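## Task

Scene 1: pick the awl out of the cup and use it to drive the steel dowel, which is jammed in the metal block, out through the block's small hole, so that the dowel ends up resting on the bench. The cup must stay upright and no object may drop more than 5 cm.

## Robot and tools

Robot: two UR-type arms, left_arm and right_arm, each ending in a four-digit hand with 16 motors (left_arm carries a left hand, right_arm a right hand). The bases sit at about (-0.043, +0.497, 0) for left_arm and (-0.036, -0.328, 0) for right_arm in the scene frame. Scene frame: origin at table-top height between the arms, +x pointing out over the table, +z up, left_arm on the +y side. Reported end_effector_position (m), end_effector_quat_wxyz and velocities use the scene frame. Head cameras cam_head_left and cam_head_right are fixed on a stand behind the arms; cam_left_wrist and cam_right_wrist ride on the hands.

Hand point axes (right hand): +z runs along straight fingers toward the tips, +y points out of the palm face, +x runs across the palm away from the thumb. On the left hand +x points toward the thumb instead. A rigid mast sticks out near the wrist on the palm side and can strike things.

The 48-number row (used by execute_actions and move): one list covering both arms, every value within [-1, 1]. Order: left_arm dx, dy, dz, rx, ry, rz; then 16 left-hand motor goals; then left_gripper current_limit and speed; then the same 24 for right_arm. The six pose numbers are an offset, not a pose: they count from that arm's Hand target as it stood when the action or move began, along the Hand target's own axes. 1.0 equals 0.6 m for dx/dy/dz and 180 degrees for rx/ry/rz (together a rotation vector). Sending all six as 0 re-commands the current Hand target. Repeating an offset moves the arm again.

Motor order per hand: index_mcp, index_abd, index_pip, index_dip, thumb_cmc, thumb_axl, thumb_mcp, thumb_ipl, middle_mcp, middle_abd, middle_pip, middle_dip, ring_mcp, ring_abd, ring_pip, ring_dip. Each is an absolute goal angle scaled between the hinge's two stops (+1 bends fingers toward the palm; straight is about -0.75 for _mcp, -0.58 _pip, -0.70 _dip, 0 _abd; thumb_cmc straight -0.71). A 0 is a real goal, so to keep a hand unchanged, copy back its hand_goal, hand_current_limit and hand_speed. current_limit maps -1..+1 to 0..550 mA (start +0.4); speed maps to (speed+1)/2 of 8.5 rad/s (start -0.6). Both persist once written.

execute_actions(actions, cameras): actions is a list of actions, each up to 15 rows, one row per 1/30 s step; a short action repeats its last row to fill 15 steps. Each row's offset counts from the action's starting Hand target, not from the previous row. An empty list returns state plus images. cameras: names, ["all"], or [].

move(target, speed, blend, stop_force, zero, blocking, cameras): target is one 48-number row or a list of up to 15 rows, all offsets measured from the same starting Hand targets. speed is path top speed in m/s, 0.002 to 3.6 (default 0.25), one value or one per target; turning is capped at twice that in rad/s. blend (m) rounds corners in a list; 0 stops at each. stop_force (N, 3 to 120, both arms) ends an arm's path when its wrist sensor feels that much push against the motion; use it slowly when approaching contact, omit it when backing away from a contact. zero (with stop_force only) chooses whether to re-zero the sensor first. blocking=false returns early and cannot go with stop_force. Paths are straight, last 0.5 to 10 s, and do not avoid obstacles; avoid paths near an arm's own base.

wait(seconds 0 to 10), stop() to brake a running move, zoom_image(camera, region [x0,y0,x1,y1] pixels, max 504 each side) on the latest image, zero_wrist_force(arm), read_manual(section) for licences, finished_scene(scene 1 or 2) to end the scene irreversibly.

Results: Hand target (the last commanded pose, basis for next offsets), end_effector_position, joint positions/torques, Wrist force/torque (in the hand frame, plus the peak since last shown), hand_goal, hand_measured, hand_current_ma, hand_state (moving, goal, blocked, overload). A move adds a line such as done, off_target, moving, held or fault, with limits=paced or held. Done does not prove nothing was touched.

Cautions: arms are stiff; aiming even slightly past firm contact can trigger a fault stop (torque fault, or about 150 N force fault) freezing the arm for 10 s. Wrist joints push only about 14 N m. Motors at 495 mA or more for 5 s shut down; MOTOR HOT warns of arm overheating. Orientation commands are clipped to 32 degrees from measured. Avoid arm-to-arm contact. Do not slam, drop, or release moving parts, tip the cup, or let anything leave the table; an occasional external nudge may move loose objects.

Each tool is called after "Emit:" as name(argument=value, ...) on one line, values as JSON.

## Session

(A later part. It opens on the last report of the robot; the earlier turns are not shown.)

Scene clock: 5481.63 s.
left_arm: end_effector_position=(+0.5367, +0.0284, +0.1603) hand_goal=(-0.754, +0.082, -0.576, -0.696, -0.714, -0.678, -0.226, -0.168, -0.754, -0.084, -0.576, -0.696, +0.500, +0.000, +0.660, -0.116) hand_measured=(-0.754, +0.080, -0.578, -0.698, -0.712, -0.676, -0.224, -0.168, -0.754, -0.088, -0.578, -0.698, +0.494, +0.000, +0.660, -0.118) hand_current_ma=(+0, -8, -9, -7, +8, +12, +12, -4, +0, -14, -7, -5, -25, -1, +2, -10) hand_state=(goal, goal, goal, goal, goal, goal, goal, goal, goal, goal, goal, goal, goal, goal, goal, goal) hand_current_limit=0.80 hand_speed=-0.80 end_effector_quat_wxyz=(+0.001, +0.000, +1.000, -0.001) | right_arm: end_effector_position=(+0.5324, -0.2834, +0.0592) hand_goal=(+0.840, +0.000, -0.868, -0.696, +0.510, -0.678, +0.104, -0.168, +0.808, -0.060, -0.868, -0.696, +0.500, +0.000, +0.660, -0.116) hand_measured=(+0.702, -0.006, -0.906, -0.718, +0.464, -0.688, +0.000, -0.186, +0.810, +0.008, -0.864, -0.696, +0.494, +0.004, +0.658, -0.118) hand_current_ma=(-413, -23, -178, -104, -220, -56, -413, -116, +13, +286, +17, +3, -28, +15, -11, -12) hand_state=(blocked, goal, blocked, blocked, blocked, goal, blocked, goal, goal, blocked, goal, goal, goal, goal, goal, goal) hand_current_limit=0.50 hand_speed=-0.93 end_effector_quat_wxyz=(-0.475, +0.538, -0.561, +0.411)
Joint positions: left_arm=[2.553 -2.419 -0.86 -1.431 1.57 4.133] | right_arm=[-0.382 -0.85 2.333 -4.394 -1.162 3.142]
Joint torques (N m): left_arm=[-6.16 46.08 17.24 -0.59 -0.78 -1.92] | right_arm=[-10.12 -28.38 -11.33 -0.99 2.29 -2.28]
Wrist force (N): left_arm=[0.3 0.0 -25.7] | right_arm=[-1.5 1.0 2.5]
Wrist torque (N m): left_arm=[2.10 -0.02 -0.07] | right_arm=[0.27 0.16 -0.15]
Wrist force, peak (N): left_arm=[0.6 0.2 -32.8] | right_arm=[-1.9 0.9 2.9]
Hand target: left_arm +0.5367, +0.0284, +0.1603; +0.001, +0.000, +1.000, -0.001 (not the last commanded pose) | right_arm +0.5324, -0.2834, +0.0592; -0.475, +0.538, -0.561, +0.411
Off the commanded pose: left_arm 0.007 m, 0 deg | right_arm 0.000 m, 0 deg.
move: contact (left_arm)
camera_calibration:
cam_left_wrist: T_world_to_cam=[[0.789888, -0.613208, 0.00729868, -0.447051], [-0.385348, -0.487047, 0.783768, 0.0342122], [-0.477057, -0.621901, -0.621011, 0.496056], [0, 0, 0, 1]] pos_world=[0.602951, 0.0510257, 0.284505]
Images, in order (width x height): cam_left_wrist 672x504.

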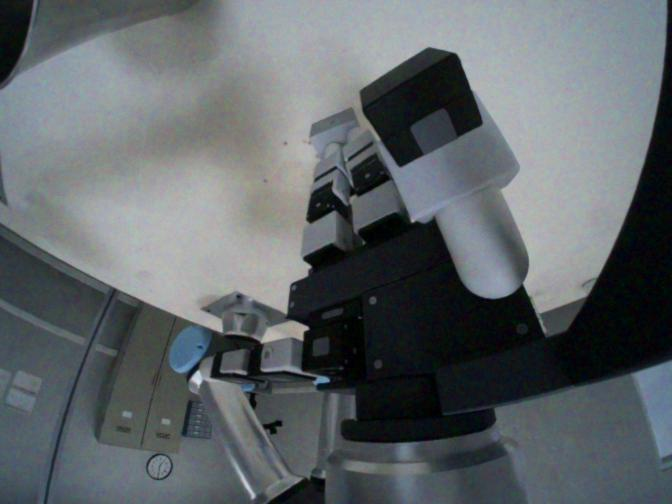

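Emit:
move(target=[0,0,0,0,0,0, -0.754,0.083,-0.576,-0.696,-0.714,-0.678,-0.226,-0.168,-0.754,-0.083,-0.576,-0.696,0.5,0,0.66,-0.116,0.8,-0.8, 0.0963,-0.0033,-0.0263,0,0,0, 0.88,0.04,-0.8686,-0.6957,0.54,-0.677,0.145,-0.1676,0.808,-0.06,-0.8686,-0.6957,0.5,0.0,0.66,-0.116,0.7,-0.93], speed=0.015, cameras=["cam_left_wrist","cam_right_wrist"])

Emit:
zoom_image(camera="cam_left_wrist", region=[230, 60, 400, 210])

Emit:
zoom_image(camera="cam_right_wrist", region=[540, 150, 672, 290])

Scene clock: 5498.57 s.
left_arm: end_effector_position=(+0.5367, +0.0284, +0.1603) hand_goal=(-0.754, +0.082, -0.576, -0.696, -0.714, -0.678, -0.226, -0.168, -0.754, -0.084, -0.576, -0.696, +0.500, +0.000, +0.660, -0.116) hand_measured=(-0.756, +0.078, -0.578, -0.698, -0.712, -0.676, -0.224, -0.168, -0.756, -0.086, -0.578, -0.698, +0.494, +0.000, +0.660, -0.118) hand_current_ma=(-5, -15, -11, -11, +8, +12, +12, -4, -5, -8, -9, -9, -25, -1, +2, -10) hand_state=(goal, goal, goal, goal, goal, goal, goal, goal, goal, goal, goal, goal, goal, goal, goal, goal) hand_current_limit=0.80 hand_speed=-0.80 end_effector_quat_wxyz=(+0.001, +0.000, +1.000, -0.001) | right_arm: end_effector_position=(+0.5192, -0.3420, +0.0592) hand_goal=(+0.880, +0.040, -0.868, -0.696, +0.540, -0.678, +0.144, -0.168, +0.808, -0.060, -0.868, -0.696, +0.500, +0.000, +0.660, -0.116) hand_measured=(+0.694, -0.012, -0.914, -0.724, +0.460, -0.700, +0.016, -0.192, +0.804, -0.002, -0.870, -0.696, +0.494, +0.004, +0.658, -0.118) hand_current_ma=(-468, -212, -220, -130, -389, -125, -468, -147, -18, +238, -5, +3, -28, +15, -11, -12) hand_state=(blocked, blocked, blocked, blocked, blocked, blocked, blocked, blocked, goal, blocked, goal, goal, goal, goal, goal, goal) hand_current_limit=0.70 hand_speed=-0.93 end_effector_quat_wxyz=(-0.475, +0.538, -0.561, +0.411)
Joint positions: left_arm=[2.553 -2.419 -0.86 -1.431 1.57 4.133] | right_arm=[-0.558 -0.855 2.364 -4.397 -0.991 3.094]
Joint torques (N m): left_arm=[-0.91 49.02 15.91 1.86 -0.86 -1.55] | right_arm=[11.44 -42.74 1.47 -1.3 -1.86 -0.38]
Wrist force (N): left_arm=[0.1 0.2 0.2] | right_arm=[-1.6 1.1 1.9]
Wrist torque (N m): left_arm=[0.04 -0.03 -0.08] | right_arm=[0.29 0.13 -0.11]
Wrist force, peak (N): left_arm=[0.2 -0.3 -26.0] | right_arm=[-8.5 1.5 4.1]
Hand target: left_arm +0.5367, +0.0284, +0.1603; +0.001, +0.000, +1.000, -0.001 | right_arm +0.5192, -0.3419, +0.0592; -0.475, +0.538, -0.561, +0.411
Off the commanded pose: left_arm 0.000 m, 0 deg | right_arm 0.000 m, 0 deg.
move: done
camera_calibration:
cam_left_wrist: T_world_to_cam=[[0.789926, -0.613158, 0.00734812, -0.447091], [-0.385366, -0.487071, 0.783744, 0.034153], [-0.47698, -0.621931, -0.621041, 0.496082], [0, 0, 0, 1]] pos_world=[0.602951, 0.0510259, 0.284605]
cam_right_wrist: T_world_to_cam=[[-0.164113, 0.849122, -0.502055, 0.443918], [-0.658879, 0.284417, 0.696409, 0.337013], [0.734129, 0.445083, 0.512792, -0.139146], [0, 0, 0, 1]] pos_world=[0.397054, -0.410862, 0.0595253]
Images, in order (width x height): cam_left_wrist 672x504, cam_right_wrist 672x504.

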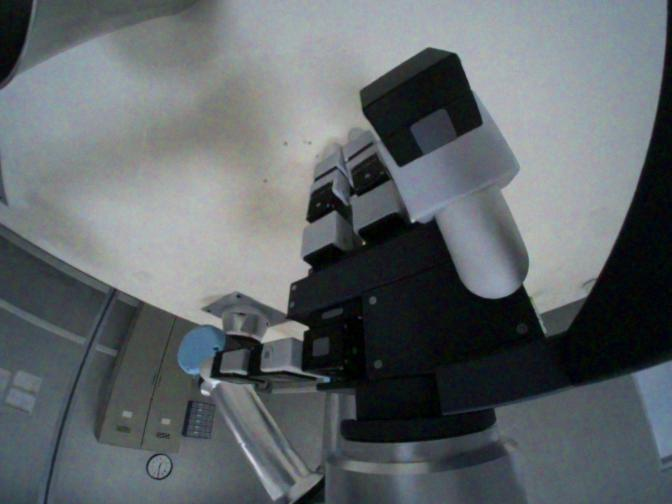

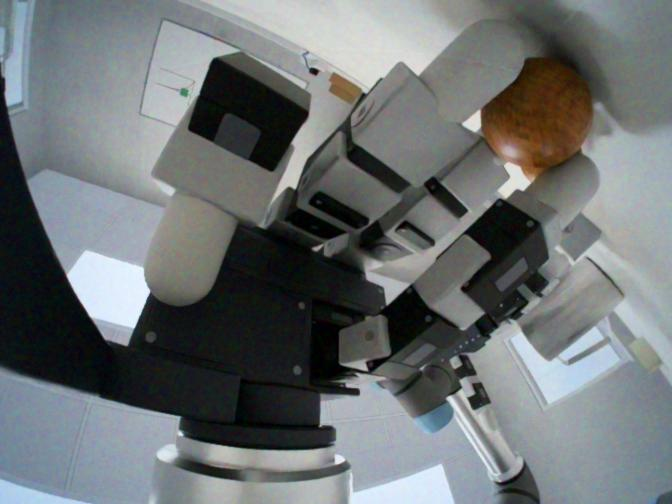

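Scaled by 2.965 from the camera's 672x504 image, which has a finer 960x720 frame.

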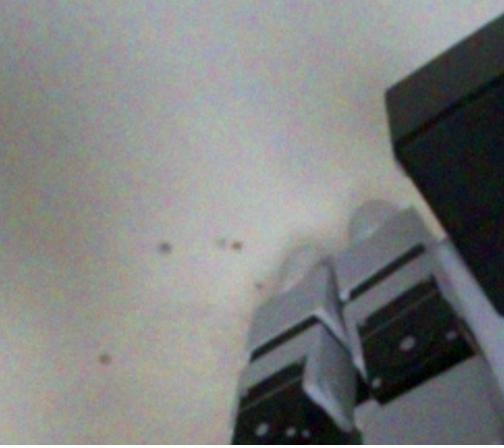

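Scaled by 3.600 from the camera's 672x504 image, which has a finer 960x720 frame.

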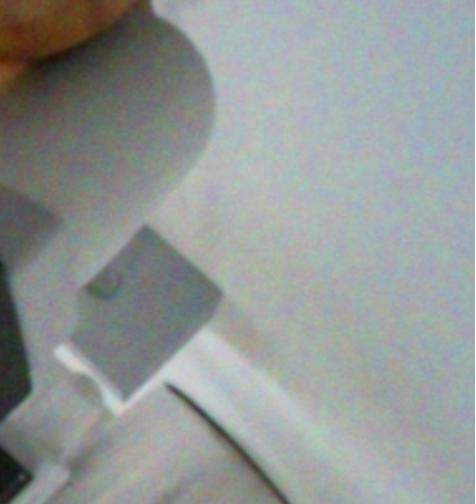

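Emit:
move(target=[0.05,0.05,-0.15,0,0,0, -0.754,0.083,-0.576,-0.696,-0.714,-0.678,-0.226,-0.168,-0.754,-0.083,-0.576,-0.696,0.5,0,0.66,-0.116,0.7,-0.8, 0,0,0,0,0,0, 0.86,-0.02,-0.8686,-0.6957,0.511,-0.677,0.125,-0.1676,0.808,-0.08,-0.8686,-0.6957,0.5,0.0,0.66,-0.116,0.5,-0.93], speed=0.12)

Emit:
move(target=[0,0,0,0,0,0, -0.754,0.083,-0.576,-0.696,-0.714,-0.678,-0.226,-0.168,-0.754,-0.083,-0.576,-0.696,0.5,0,0.66,-0.116,0.7,-0.8, -0.2016,0.0342,-0.0715,0,0,0, 0.86,-0.02,-0.8686,-0.6957,0.511,-0.677,0.125,-0.1676,0.808,-0.08,-0.8686,-0.6957,0.5,0.0,0.66,-0.116,0.5,-0.93], speed=0.05, cameras=["cam_left_wrist","cam_right_wrist","cam_head_left","cam_head_right"])

Emit:
zoom_image(camera="cam_right_wrist", region=[540, 150, 672, 290])

Emit:
zoom_image(camera="cam_left_wrist", region=[230, 20, 430, 200])

Emit:
zoom_image(camera="cam_head_left", region=[250, 170, 390, 270])

Scene clock: 5523.70 s.
left_arm: end_effector_position=(+0.5067, +0.0586, +0.2502) hand_goal=(-0.754, +0.082, -0.576, -0.696, -0.714, -0.678, -0.226, -0.168, -0.754, -0.084, -0.576, -0.696, +0.500, +0.000, +0.660, -0.116) hand_measured=(-0.756, +0.078, -0.578, -0.698, -0.712, -0.676, -0.224, -0.168, -0.756, -0.086, -0.578, -0.698, +0.494, +0.000, +0.660, -0.118) hand_current_ma=(-5, -14, -10, -11, +8, +12, +12, -4, -5, -8, -9, -9, -26, -1, +2, -10) hand_state=(goal, goal, goal, goal, goal, goal, goal, goal, goal, goal, goal, goal, goal, goal, goal, goal) hand_current_limit=0.70 hand_speed=-0.80 end_effector_quat_wxyz=(+0.001, +0.000, +1.000, -0.001) | right_arm: end_effector_position=(+0.5192, -0.3419, +0.0592) hand_goal=(+0.860, -0.020, -0.868, -0.696, +0.510, -0.678, +0.124, -0.168, +0.808, -0.080, -0.868, -0.696, +0.500, +0.000, +0.660, -0.116) hand_measured=(+0.694, -0.014, -0.914, -0.724, +0.462, -0.700, +0.016, -0.192, +0.804, -0.002, -0.868, -0.696, +0.494, +0.004, +0.658, -0.118) hand_current_ma=(-412, +25, -220, -130, -233, -123, -412, -147, -18, +332, -4, +3, -28, +15, -11, -12) hand_state=(blocked, goal, blocked, blocked, blocked, blocked, blocked, blocked, goal, blocked, goal, goal, goal, goal, goal, goal) hand_current_limit=0.50 hand_speed=-0.93 end_effector_quat_wxyz=(-0.475, +0.538, -0.561, +0.411)
Joint positions: left_arm=[2.565 -2.265 -0.9 -1.545 1.57 4.145] | right_arm=[-0.557 -0.855 2.364 -4.397 -0.992 3.094]
Joint torques (N m): left_arm=[-2.86 44.74 18.49 2.5 -1.18 -1.32] | right_arm=[10.71 -29.81 -7.7 -3.07 -1.76 2.18]
Wrist force (N): left_arm=[0.3 0.1 -0.2] | right_arm=[-0.6 1.1 2.1]
Wrist torque (N m): left_arm=[0.07 -0.06 -0.06] | right_arm=[0.28 0.10 -0.13]
Wrist force, peak (N): left_arm=[0.5 0.6 -1.5] | right_arm=[-1.8 1.0 2.6]
Hand target: left_arm +0.5066, +0.0585, +0.2502; +0.001, +0.000, +1.000, -0.001 | right_arm +0.5192, -0.3419, +0.0592; -0.475, +0.538, -0.561, +0.411
Off the commanded pose: left_arm 0.000 m, 0 deg | right_arm 0.000 m, 0 deg.
move: done

Scene clock: 5526.63 s.
left_arm: end_effector_position=(+0.5066, +0.0585, +0.2502) hand_goal=(-0.754, +0.082, -0.576, -0.696, -0.714, -0.678, -0.226, -0.168, -0.754, -0.084, -0.576, -0.696, +0.500, +0.000, +0.660, -0.116) hand_measured=(-0.756, +0.078, -0.578, -0.698, -0.712, -0.676, -0.224, -0.168, -0.756, -0.086, -0.578, -0.698, +0.494, +0.000, +0.660, -0.118) hand_current_ma=(-5, -14, -10, -11, +8, +12, +12, -4, -5, -8, -9, -9, -26, -1, +2, -10) hand_state=(goal, goal, goal, goal, goal, goal, goal, goal, goal, goal, goal, goal, goal, goal, goal, goal) hand_current_limit=0.70 hand_speed=-0.80 end_effector_quat_wxyz=(+0.001, +0.000, +1.000, -0.001) | right_arm: end_effector_position=(+0.4690, -0.2219, +0.0593) hand_goal=(+0.860, -0.020, -0.868, -0.696, +0.510, -0.678, +0.124, -0.168, +0.808, -0.080, -0.868, -0.696, +0.500, +0.000, +0.660, -0.116) hand_measured=(+0.694, -0.002, -0.914, -0.724, +0.460, -0.700, +0.016, -0.192, +0.810, -0.002, -0.864, -0.696, +0.494, +0.004, +0.658, -0.118) hand_current_ma=(-412, +69, -220, -130, -243, -123, -413, -147, +10, +330, +18, +3, -28, +15, -11, -12) hand_state=(blocked, goal, blocked, blocked, blocked, blocked, blocked, blocked, goal, blocked, goal, goal, goal, goal, goal, goal) hand_current_limit=0.50 hand_speed=-0.93 end_effector_quat_wxyz=(-0.476, +0.538, -0.562, +0.411)
Joint positions: left_arm=[2.565 -2.265 -0.9 -1.545 1.57 4.144] | right_arm=[-0.252 -0.852 2.488 -4.557 -1.289 3.173]
Joint torques (N m): left_arm=[-5.5 37.78 29.21 0.8 -0.95 -1.71] | right_arm=[-10.82 -25.37 -6.94 -0.88 2.47 -2.26]
Wrist force (N): left_arm=[0.3 0.2 0.0] | right_arm=[-1.7 0.8 2.8]
Wrist torque (N m): left_arm=[0.07 -0.05 -0.07] | right_arm=[0.24 0.23 -0.19]
Wrist force, peak (N): left_arm=[0.2 0.4 -0.3] | right_arm=[-1.8 1.0 2.8]
Hand target: left_arm +0.5066, +0.0585, +0.2502; +0.001, +0.000, +1.000, -0.001 | right_arm +0.4691, -0.2220, +0.0593; -0.475, +0.538, -0.561, +0.411
Off the commanded pose: left_arm 0.000 m, 0 deg | right_arm 0.000 m, 0 deg.
move: done
camera_calibration:
cam_left_wrist: T_world_to_cam=[[0.789926, -0.613158, 0.00734812, -0.40544], [-0.385366, -0.487071, 0.783744, -0.0332828], [-0.47698, -0.621931, -0.621041, 0.556229], [0, 0, 0, 1]] pos_world=[0.572751, 0.0811259, 0.374505]
cam_right_wrist: T_world_to_cam=[[-0.164164, 0.849286, -0.50176, 0.333799], [-0.658742, 0.284229, 0.696615, 0.269595], [0.734241, 0.444889, 0.5128, -0.155893], [0, 0, 0, 1]] pos_world=[0.346855, -0.290763, 0.0596247]

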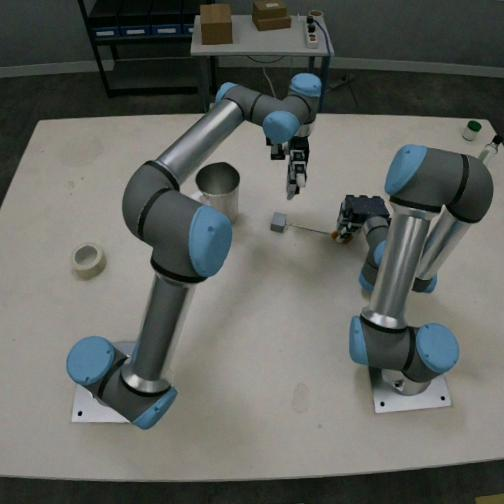

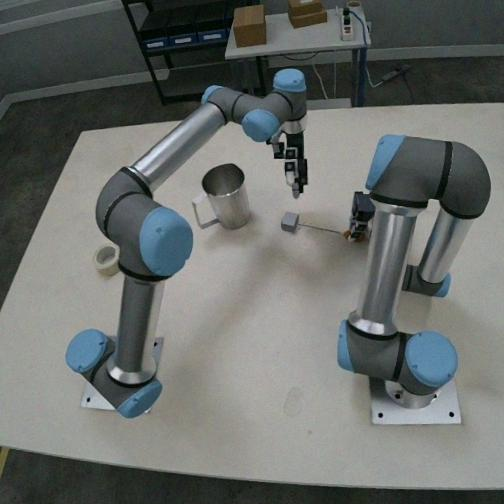

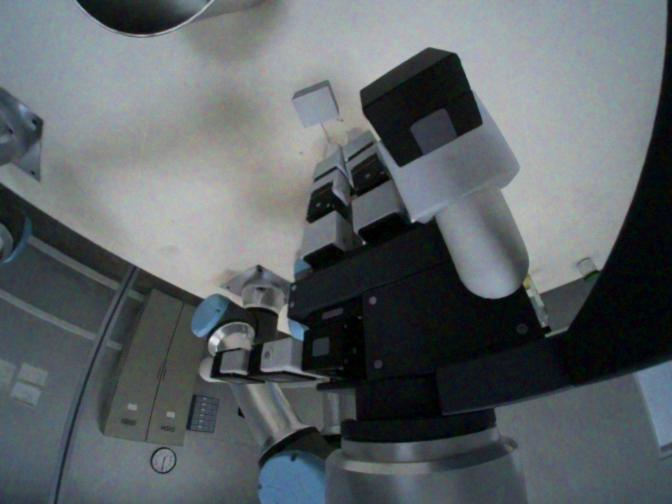

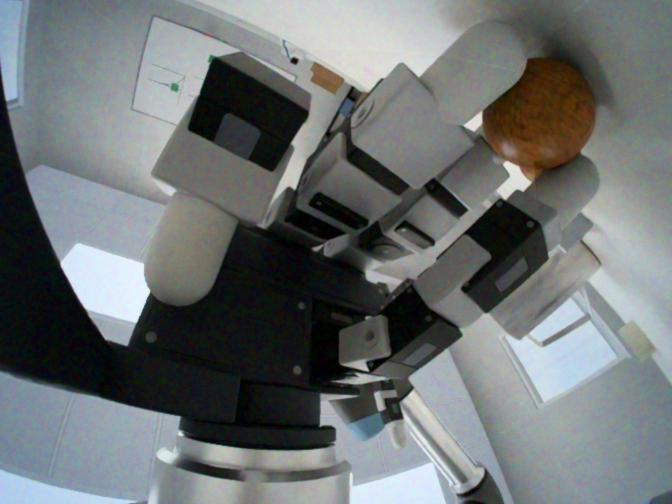

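Scaled by 3.600 from the camera's 672x504 image, which has a finer 960x720 frame.

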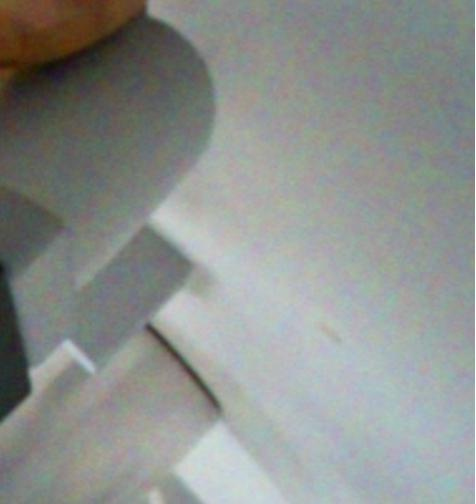

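Scaled by 2.520 from the camera's 672x504 image, which has a finer 960x720 frame.

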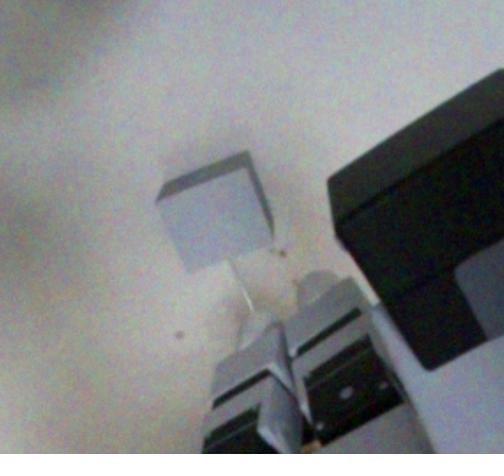

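Scaled by 3.600 from the camera's 504x504 image, which has a finer 720x720 frame.

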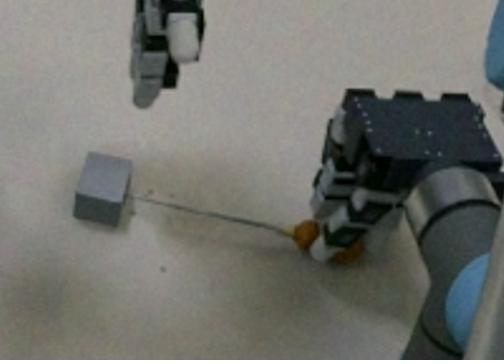

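Emit:
execute_actions(actions=[])

Scene clock: 5566.93 s.
left_arm: end_effector_position=(+0.5066, +0.0585, +0.2502) hand_goal=(-0.754, +0.082, -0.576, -0.696, -0.714, -0.678, -0.226, -0.168, -0.754, -0.084, -0.576, -0.696, +0.500, +0.000, +0.660, -0.116) hand_measured=(-0.756, +0.078, -0.578, -0.698, -0.712, -0.676, -0.224, -0.168, -0.756, -0.086, -0.578, -0.698, +0.494, +0.000, +0.660, -0.118) hand_current_ma=(-5, -14, -10, -11, +8, +12, +12, -4, -5, -8, -9, -9, -26, -1, +2, -10) hand_state=(goal, goal, goal, goal, goal, goal, goal, goal, goal, goal, goal, goal, goal, goal, goal, goal) hand_current_limit=0.70 hand_speed=-0.80 end_effector_quat_wxyz=(+0.001, +0.000, +1.000, -0.001) | right_arm: end_effector_position=(+0.4691, -0.2220, +0.0593) hand_goal=(+0.860, -0.020, -0.868, -0.696, +0.510, -0.678, +0.124, -0.168, +0.808, -0.080, -0.868, -0.696, +0.500, +0.000, +0.660, -0.116) hand_measured=(+0.694, -0.002, -0.914, -0.724, +0.460, -0.700, +0.016, -0.192, +0.810, -0.002, -0.864, -0.696, +0.494, +0.004, +0.658, -0.118) hand_current_ma=(-413, +69, -220, -130, -243, -123, -413, -147, +10, +330, +18, +3, -28, +15, -11, -12) hand_state=(blocked, goal, blocked, blocked, blocked, blocked, blocked, blocked, goal, blocked, goal, goal, goal, goal, goal, goal) hand_current_limit=0.50 hand_speed=-0.93 end_effector_quat_wxyz=(-0.475, +0.538, -0.561, +0.411)
Joint positions: left_arm=[2.565 -2.265 -0.9 -1.545 1.57 4.144] | right_arm=[-0.252 -0.852 2.488 -4.557 -1.289 3.173]
Joint velocities: within noise
Joint torques (N m): left_arm=[-5.69 37.01 28.18 0.82 -1.11 -1.62] | right_arm=[-10.68 -39.44 -7.98 -1.03 -1.25 -2.57]
Wrist force (N): left_arm=[0.1 0.2 0.0] | right_arm=[-1.6 1.1 2.8]
Wrist torque (N m): left_arm=[0.06 -0.02 -0.09] | right_arm=[0.26 0.20 -0.15]
Wrist force, peak (N): left_arm=[0.3 0.3 -0.3] | right_arm=[-2.0 1.0 2.8]
Hand target: left_arm +0.5066, +0.0585, +0.2502; +0.001, +0.000, +1.000, -0.001 | right_arm +0.4691, -0.2220, +0.0593; -0.475, +0.538, -0.561, +0.411
Off the commanded pose: left_arm 0.000 m, 0 deg | right_arm 0.000 m, 0 deg.
camera_calibration:
cam_left_wrist: T_world_to_cam=[[0.789926, -0.613158, 0.00734812, -0.40544], [-0.385366, -0.487071, 0.783744, -0.0332828], [-0.47698, -0.621931, -0.621041, 0.556229], [0, 0, 0, 1]] pos_world=[0.572751, 0.0811259, 0.374505]
cam_right_wrist: T_world_to_cam=[[-0.164113, 0.849122, -0.502055, 0.333852], [-0.658879, 0.284417, 0.696409, 0.269803], [0.734129, 0.445083, 0.512792, -0.155827], [0, 0, 0, 1]] pos_world=[0.346954, -0.290862, 0.0596253]

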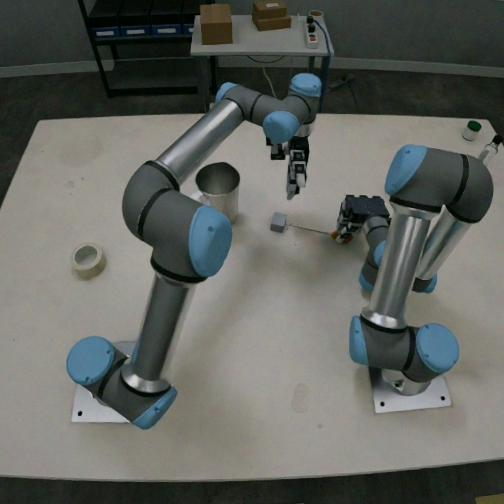

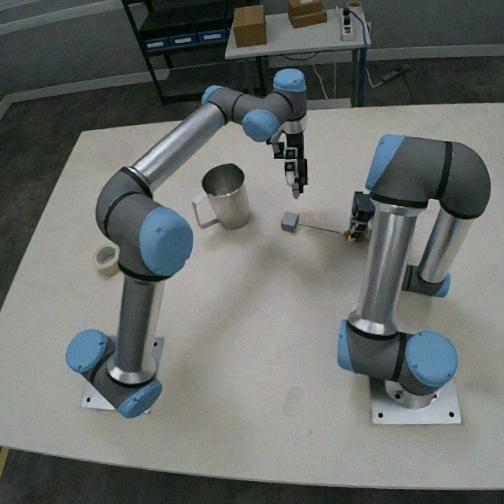

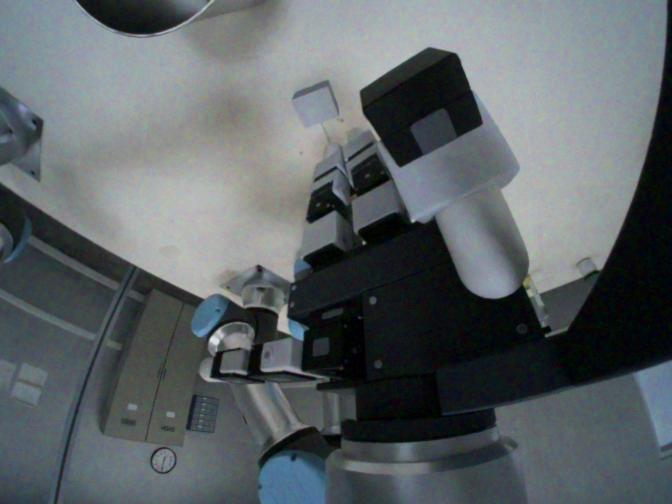

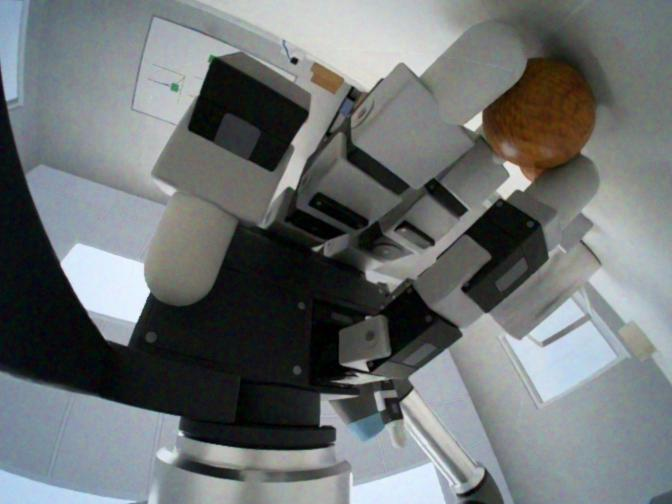

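Emit:
zoom_image(camera="cam_head_right", region=[240, 170, 390, 270])

Emit:
zoom_image(camera="cam_head_left", region=[230, 170, 380, 270])

Emit:
zoom_image(camera="cam_left_wrist", region=[250, 50, 400, 170])

Scaled by 3.360 from the camera's 504x504 image, which has a finer 720x720 frame.

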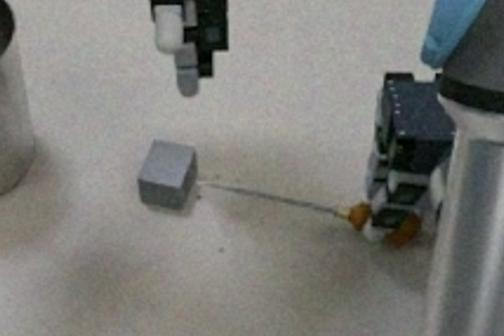

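Scaled by 3.360 from the camera's 504x504 image, which has a finer 720x720 frame.

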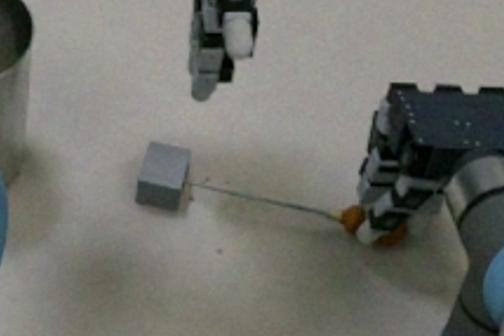

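Scaled by 3.360 from the camera's 672x504 image, which has a finer 960x720 frame.

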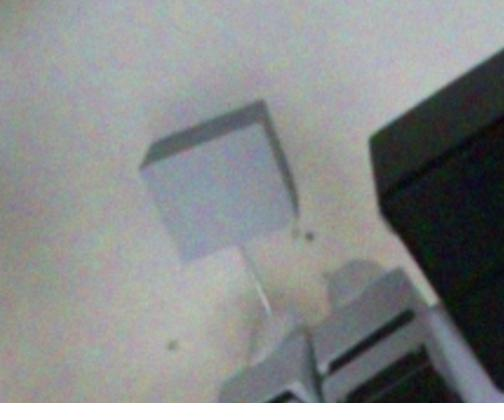

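Emit:
move(target=[[0.0265,-0.0325,0.032,-0.1489,-0.0223,0.0925,-1,0.035,-1,-0.406,-0.714,-0.678,-0.226,-0.168,-1,-0.035,-1,-0.406,0.5,0,0.66,-0.116,0.7,-0.8, 0,0,0,0,0,0,0.86,-0.02,-0.8686,-0.6957,0.51,-0.677,0.125,-0.1676,0.808,-0.08,-0.8686,-0.6957,0.5,0,0.66,-0.116,0.5,-0.93]], speed=0.12, cameras=["all"])

Scene clock: 5647.63 s.
left_arm: end_effector_position=(+0.4907, +0.0389, +0.2309) hand_goal=(-1.000, +0.034, -1.000, -0.406, -0.714, -0.678, -0.226, -0.168, -1.000, -0.036, -1.000, -0.406, +0.500, +0.000, +0.660, -0.116) hand_measured=(-0.996, +0.038, -0.994, -0.408, -0.716, -0.676, -0.224, -0.168, -0.996, -0.038, -0.996, -0.408, +0.494, +0.000, +0.660, -0.118) hand_current_ma=(+17, +11, +21, -11, -6, +12, +12, -4, +17, -9, +18, -9, -26, -1, +2, -10) hand_state=(goal, goal, goal, goal, goal, goal, goal, goal, goal, goal, goal, goal, goal, goal, goal, goal) hand_current_limit=0.70 hand_speed=-0.80 end_effector_quat_wxyz=(+0.035, +0.143, +0.962, +0.230) | right_arm: end_effector_position=(+0.4691, -0.2220, +0.0593) hand_goal=(+0.860, -0.020, -0.868, -0.696, +0.510, -0.678, +0.124, -0.168, +0.808, -0.080, -0.868, -0.696, +0.500, +0.000, +0.660, -0.116) hand_measured=(+0.694, -0.002, -0.914, -0.724, +0.460, -0.700, +0.016, -0.192, +0.810, -0.002, -0.864, -0.696, +0.494, +0.004, +0.658, -0.118) hand_current_ma=(-413, +69, -220, -130, -243, -123, -412, -147, +10, +330, +18, +3, -28, +15, -11, -12) hand_state=(blocked, goal, blocked, blocked, blocked, blocked, blocked, blocked, goal, blocked, goal, goal, goal, goal, goal, goal) hand_current_limit=0.50 hand_speed=-0.93 end_effector_quat_wxyz=(-0.475, +0.538, -0.561, +0.411)
Joint positions: left_arm=[2.395 -2.395 -0.831 -1.698 1.993 4.225] | right_arm=[-0.252 -0.852 2.488 -4.557 -1.289 3.173]
Joint torques (N m): left_arm=[7.42 67.81 24.22 3.24 1.07 -2.14] | right_arm=[-10.61 -38.88 -7.66 -0.87 1.04 -2.47]
Wrist force (N): left_arm=[-0.4 -0.1 0.0] | right_arm=[-1.6 1.1 2.7]
Wrist torque (N m): left_arm=[0.06 0.05 -0.14] | right_arm=[0.28 0.22 -0.16]
Wrist force, peak (N): left_arm=[0.2 0.6 -0.3] | right_arm=[-2.0 1.0 2.9]
Hand target: left_arm +0.4907, +0.0390, +0.2310; +0.035, +0.143, +0.962, +0.230 | right_arm +0.4691, -0.2220, +0.0593; -0.475, +0.538, -0.561, +0.411
Off the commanded pose: left_arm 0.000 m, 0 deg | right_arm 0.000 m, 0 deg.
move: done
camera_calibration:
cam_left_wrist: T_world_to_cam=[[0.59561, -0.755859, -0.271893, -0.239412], [-0.598897, -0.64343, 0.476781, 0.147933], [-0.535323, -0.121139, -0.835915, 0.583158], [0, 0, 0, 1]] pos_world=[0.543371, -0.0151336, 0.351844]
cam_right_wrist: T_world_to_cam=[[-0.164113, 0.849122, -0.502055, 0.333852], [-0.658879, 0.284417, 0.696409, 0.269803], [0.734129, 0.445083, 0.512792, -0.155827], [0, 0, 0, 1]] pos_world=[0.346954, -0.290862, 0.0596253]

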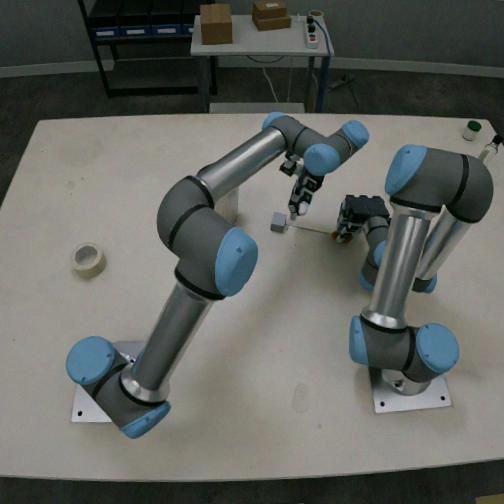

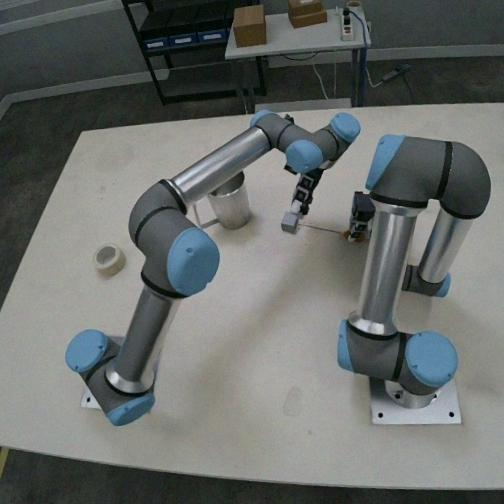

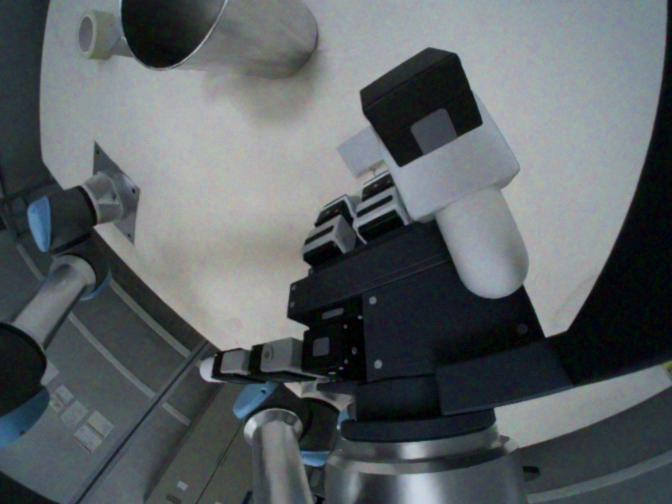

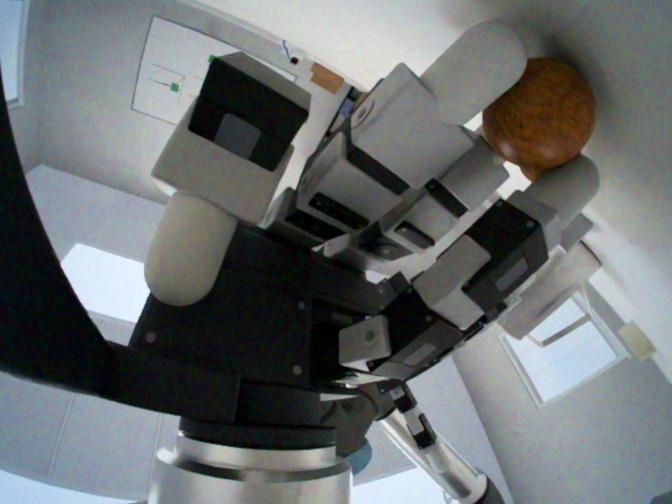

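Emit:
zoom_image(camera="cam_left_wrist", region=[300, 100, 440, 220])

Emit:
zoom_image(camera="cam_head_left", region=[250, 180, 360, 260])

Emit:
zoom_image(camera="cam_head_right", region=[260, 180, 370, 260])

Scaled by 3.600 from the camera's 672x504 image, which has a finer 960x720 frame.

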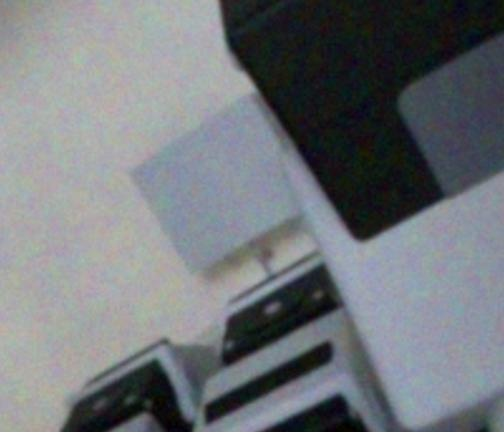

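Scaled by 4.582 from the camera's 504x504 image, which has a finer 720x720 frame.

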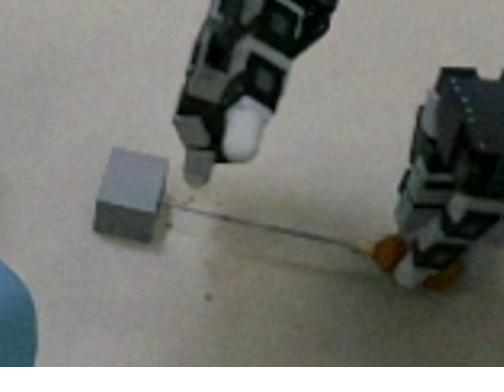

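Scaled by 4.582 from the camera's 504x504 image, which has a finer 720x720 frame.

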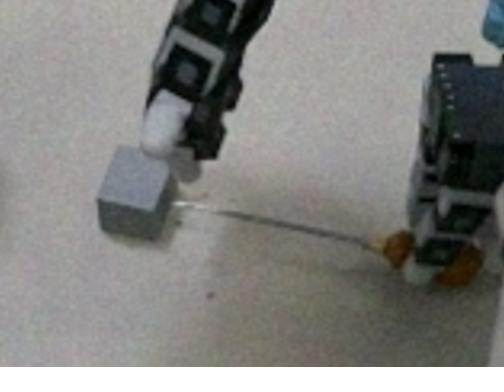

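Emit:
move(target=[[0,-0.0439,0.0861,0,0,0,-1,0.035,-1,-0.406,-0.714,-0.678,-0.226,-0.168,-1,-0.035,-1,-0.406,0.5,0,0.66,-0.116,0.7,-0.8, 0,0,0,0,0,0,0.86,-0.02,-0.8686,-0.6957,0.51,-0.677,0.125,-0.1676,0.808,-0.08,-0.8686,-0.6957,0.5,0,0.66,-0.116,0.5,-0.93]], speed=0.05, stop_force=5, cameras=["all"])

Scene clock: 5670.73 s.
left_arm: end_effector_position=(+0.4908, +0.0389, +0.1731) hand_goal=(-1.000, +0.034, -1.000, -0.406, -0.714, -0.678, -0.226, -0.168, -1.000, -0.036, -1.000, -0.406, +0.500, +0.000, +0.660, -0.116) hand_measured=(-0.996, +0.038, -0.994, -0.408, -0.716, -0.676, -0.224, -0.168, -0.996, -0.038, -0.996, -0.408, +0.494, +0.000, +0.660, -0.118) hand_current_ma=(+17, +11, +21, -11, -7, +12, +12, -4, +17, -9, +18, -9, -26, -1, +2, -10) hand_state=(goal, goal, goal, goal, goal, goal, goal, goal, goal, goal, goal, goal, goal, goal, goal, goal) hand_current_limit=0.70 hand_speed=-0.80 end_effector_quat_wxyz=(+0.035, +0.143, +0.962, +0.230) | right_arm: end_effector_position=(+0.4691, -0.2220, +0.0593) hand_goal=(+0.860, -0.020, -0.868, -0.696, +0.510, -0.678, +0.124, -0.168, +0.808, -0.080, -0.868, -0.696, +0.500, +0.000, +0.660, -0.116) hand_measured=(+0.694, -0.002, -0.914, -0.724, +0.460, -0.700, +0.016, -0.192, +0.810, -0.002, -0.864, -0.696, +0.494, +0.004, +0.658, -0.118) hand_current_ma=(-413, +69, -220, -130, -243, -123, -413, -147, +10, +330, +18, +3, -28, +15, -11, -12) hand_state=(blocked, goal, blocked, blocked, blocked, blocked, blocked, blocked, goal, blocked, goal, goal, goal, goal, goal, goal) hand_current_limit=0.50 hand_speed=-0.93 end_effector_quat_wxyz=(-0.475, +0.538, -0.561, +0.411)
Joint positions: left_arm=[2.395 -2.421 -0.933 -1.57 1.993 4.225] | right_arm=[-0.252 -0.852 2.488 -4.557 -1.289 3.173]
Joint torques (N m): left_arm=[-3.17 68.7 28.63 3.13 -0.24 1.04] | right_arm=[-10.63 -38.98 -6.54 -0.79 2.46 -2.56]
Wrist force (N): left_arm=[-0.4 -0.3 -0.1] | right_arm=[-1.7 1.0 2.8]
Wrist torque (N m): left_arm=[0.03 0.05 -0.13] | right_arm=[0.25 0.22 -0.18]
Wrist force, peak (N): left_arm=[-0.3 -0.6 0.4] | right_arm=[-1.9 1.2 2.9]
Hand target: left_arm +0.4908, +0.0389, +0.1731; +0.035, +0.143, +0.962, +0.230 | right_arm +0.4691, -0.2220, +0.0593; -0.475, +0.538, -0.561, +0.411
Off the commanded pose: left_arm 0.000 m, 0 deg | right_arm 0.000 m, 0 deg.
move: done
camera_calibration:
cam_left_wrist: T_world_to_cam=[[0.5958, -0.755795, -0.271655, -0.255359], [-0.598985, -0.643487, 0.476594, 0.175653], [-0.535013, -0.121237, -0.836099, 0.534781], [0, 0, 0, 1]] pos_world=[0.543471, -0.0151332, 0.294045]
cam_right_wrist: T_world_to_cam=[[-0.164113, 0.849122, -0.502055, 0.333852], [-0.658879, 0.284417, 0.696409, 0.269803], [0.734129, 0.445083, 0.512792, -0.155827], [0, 0, 0, 1]] pos_world=[0.346954, -0.290862, 0.0596253]

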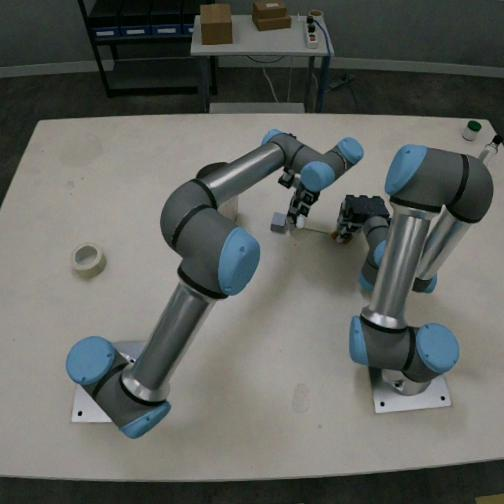

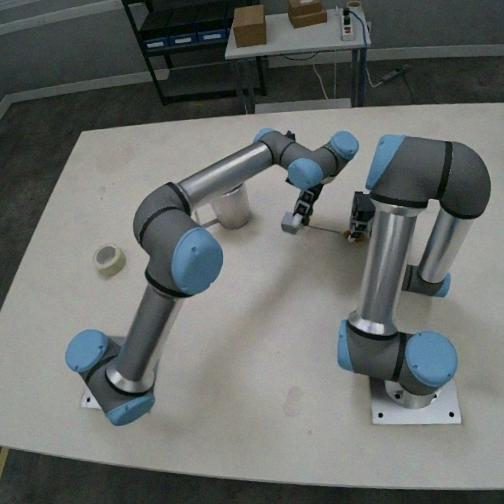

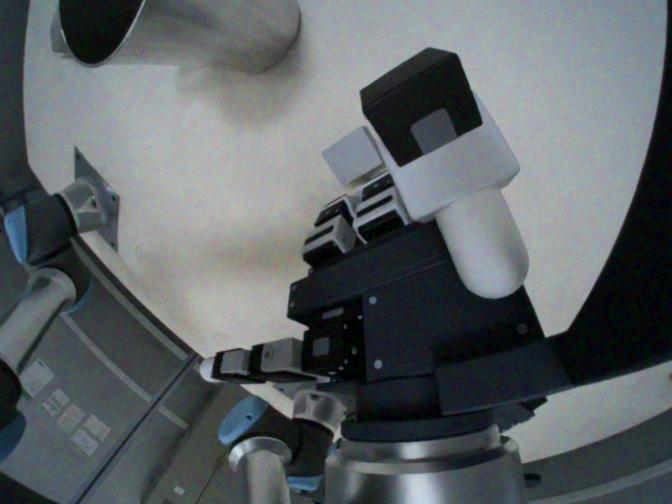

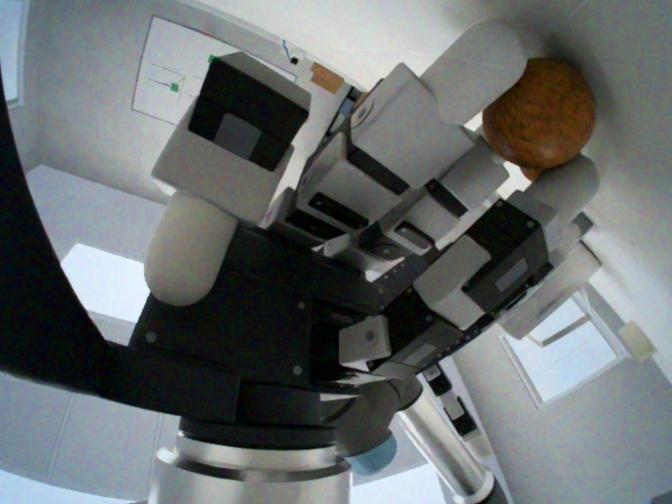

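Emit:
zoom_image(camera="cam_head_left", region=[250, 180, 360, 260])

Emit:
zoom_image(camera="cam_head_right", region=[260, 180, 370, 260])

Emit:
zoom_image(camera="cam_left_wrist", region=[300, 100, 440, 220])

Scaled by 4.582 from the camera's 504x504 image, which has a finer 720x720 frame.

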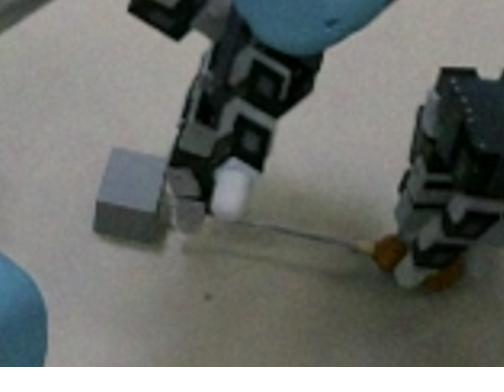

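Scaled by 4.582 from the camera's 504x504 image, which has a finer 720x720 frame.

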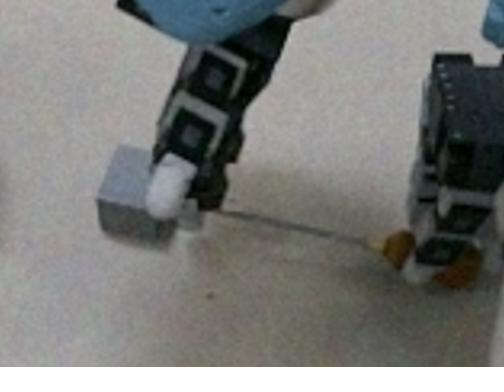

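Scaled by 3.600 from the camera's 672x504 image, which has a finer 960x720 frame.

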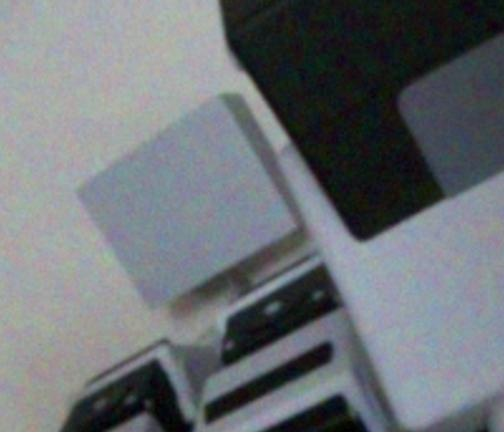

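Emit:
move(target=[[0,0,0,0,0,0,-1,0.035,-1,-0.406,-0.714,-0.678,-0.226,-0.168,-1,-0.035,-1,-0.406,0.5,0,0.66,-0.116,0.7,-0.8, 0.0315,-0.0005,-0.011,0,0,0,0.86,-0.02,-0.8686,-0.6957,0.51,-0.677,0.125,-0.1676,0.808,-0.08,-0.8686,-0.6957,0.5,0,0.66,-0.116,0.5,-0.93]], speed=0.02, stop_force=12, cameras=["all"])

Scene clock: 5682.97 s.
left_arm: end_effector_position=(+0.4908, +0.0389, +0.1731) hand_goal=(-1.000, +0.034, -1.000, -0.406, -0.714, -0.678, -0.226, -0.168, -1.000, -0.036, -1.000, -0.406, +0.500, +0.000, +0.660, -0.116) hand_measured=(-1.000, +0.036, -1.000, -0.416, -0.716, -0.676, -0.224, -0.168, -1.000, -0.038, -1.000, -0.410, +0.494, +0.000, +0.660, -0.118) hand_current_ma=(-1, +7, +0, -41, -7, +12, +12, -4, +0, -8, +0, -15, -26, -1, +2, -10) hand_state=(goal, goal, goal, goal, goal, goal, goal, goal, goal, goal, goal, goal, goal, goal, goal, goal) hand_current_limit=0.70 hand_speed=-0.80 end_effector_quat_wxyz=(+0.035, +0.143, +0.962, +0.230) | right_arm: end_effector_position=(+0.4633, -0.2412, +0.0592) hand_goal=(+0.860, -0.020, -0.868, -0.696, +0.510, -0.678, +0.124, -0.168, +0.808, -0.080, -0.868, -0.696, +0.500, +0.000, +0.660, -0.116) hand_measured=(+0.688, -0.044, -0.914, -0.724, +0.438, -0.700, +0.024, -0.192, +0.804, -0.042, -0.868, -0.696, +0.494, +0.004, +0.658, -0.118) hand_current_ma=(-413, -100, -220, -130, -358, -123, -413, -147, -19, +157, +4, +3, -28, +15, -11, -12) hand_state=(blocked, blocked, blocked, blocked, blocked, blocked, blocked, blocked, goal, blocked, goal, goal, goal, goal, goal, goal) hand_current_limit=0.50 hand_speed=-0.93 end_effector_quat_wxyz=(-0.475, +0.538, -0.561, +0.411)
Joint positions: left_arm=[2.395 -2.421 -0.932 -1.57 1.993 4.225] | right_arm=[-0.326 -0.849 2.515 -4.582 -1.217 3.156]
Joint torques (N m): left_arm=[-3.7 63.06 21.84 0.5 2.32 1.25] | right_arm=[10.07 -33.48 -8.15 -0.81 -2.35 2.03]
Wrist force (N): left_arm=[-0.4 -3.2 -4.1] | right_arm=[-4.2 0.8 3.3]
Wrist torque (N m): left_arm=[0.76 0.08 -0.14] | right_arm=[0.26 0.28 0.00]
Wrist force, peak (N): left_arm=[-0.4 -3.6 -4.0] | right_arm=[-6.1 0.7 4.1]
Hand target: left_arm +0.4908, +0.0389, +0.1731; +0.035, +0.143, +0.962, +0.230 | right_arm +0.4633, -0.2412, +0.0592; -0.475, +0.538, -0.561, +0.411
Off the commanded pose: left_arm 0.000 m, 0 deg | right_arm 0.000 m, 0 deg.
move: done
camera_calibration:
cam_left_wrist: T_world_to_cam=[[0.595795, -0.755834, -0.271556, -0.255385], [-0.598996, -0.643422, 0.476667, 0.175638], [-0.535007, -0.121335, -0.83609, 0.534773], [0, 0, 0, 1]] pos_world=[0.543471, -0.0151331, 0.294046]
cam_right_wrist: T_world_to_cam=[[-0.164101, 0.849129, -0.502047, 0.349116], [-0.658831, 0.284447, 0.696443, 0.271405], [0.734175, 0.445051, 0.512754, -0.143091], [0, 0, 0, 1]] pos_world=[0.341154, -0.309962, 0.0596253]

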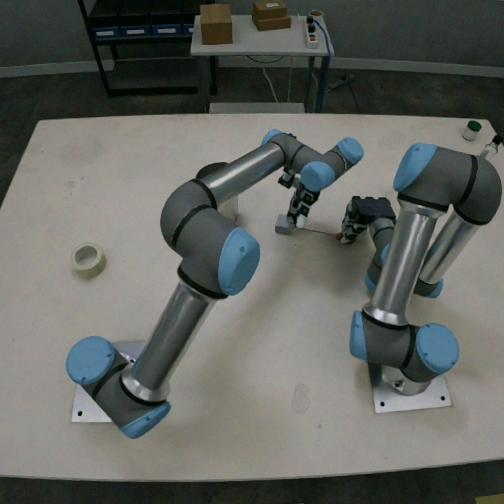

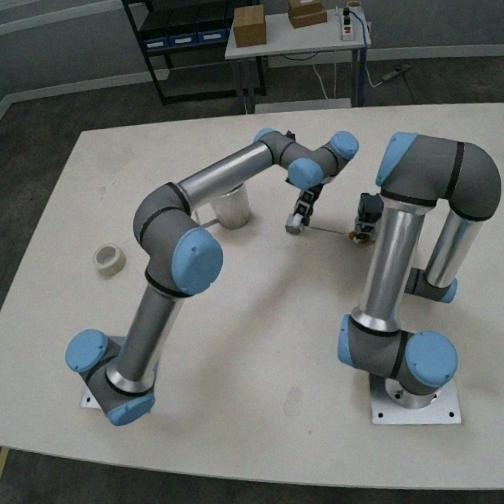

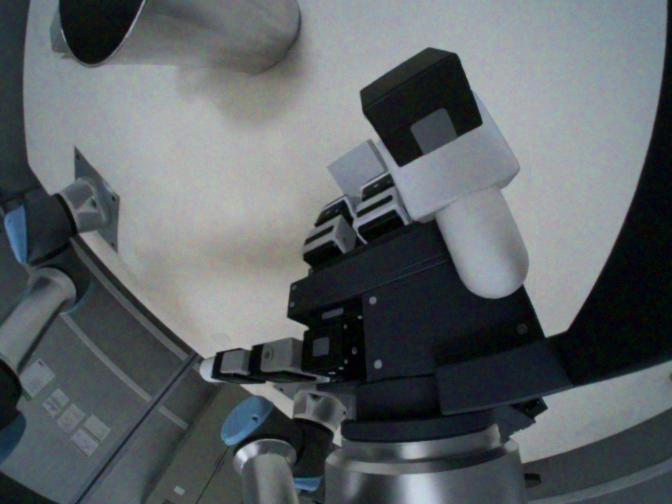

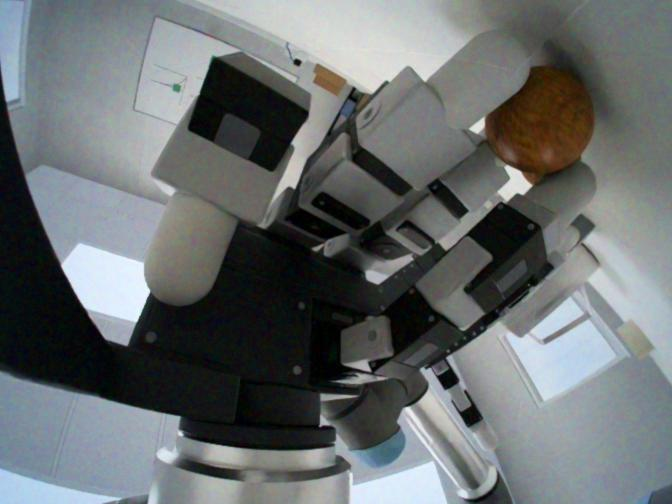

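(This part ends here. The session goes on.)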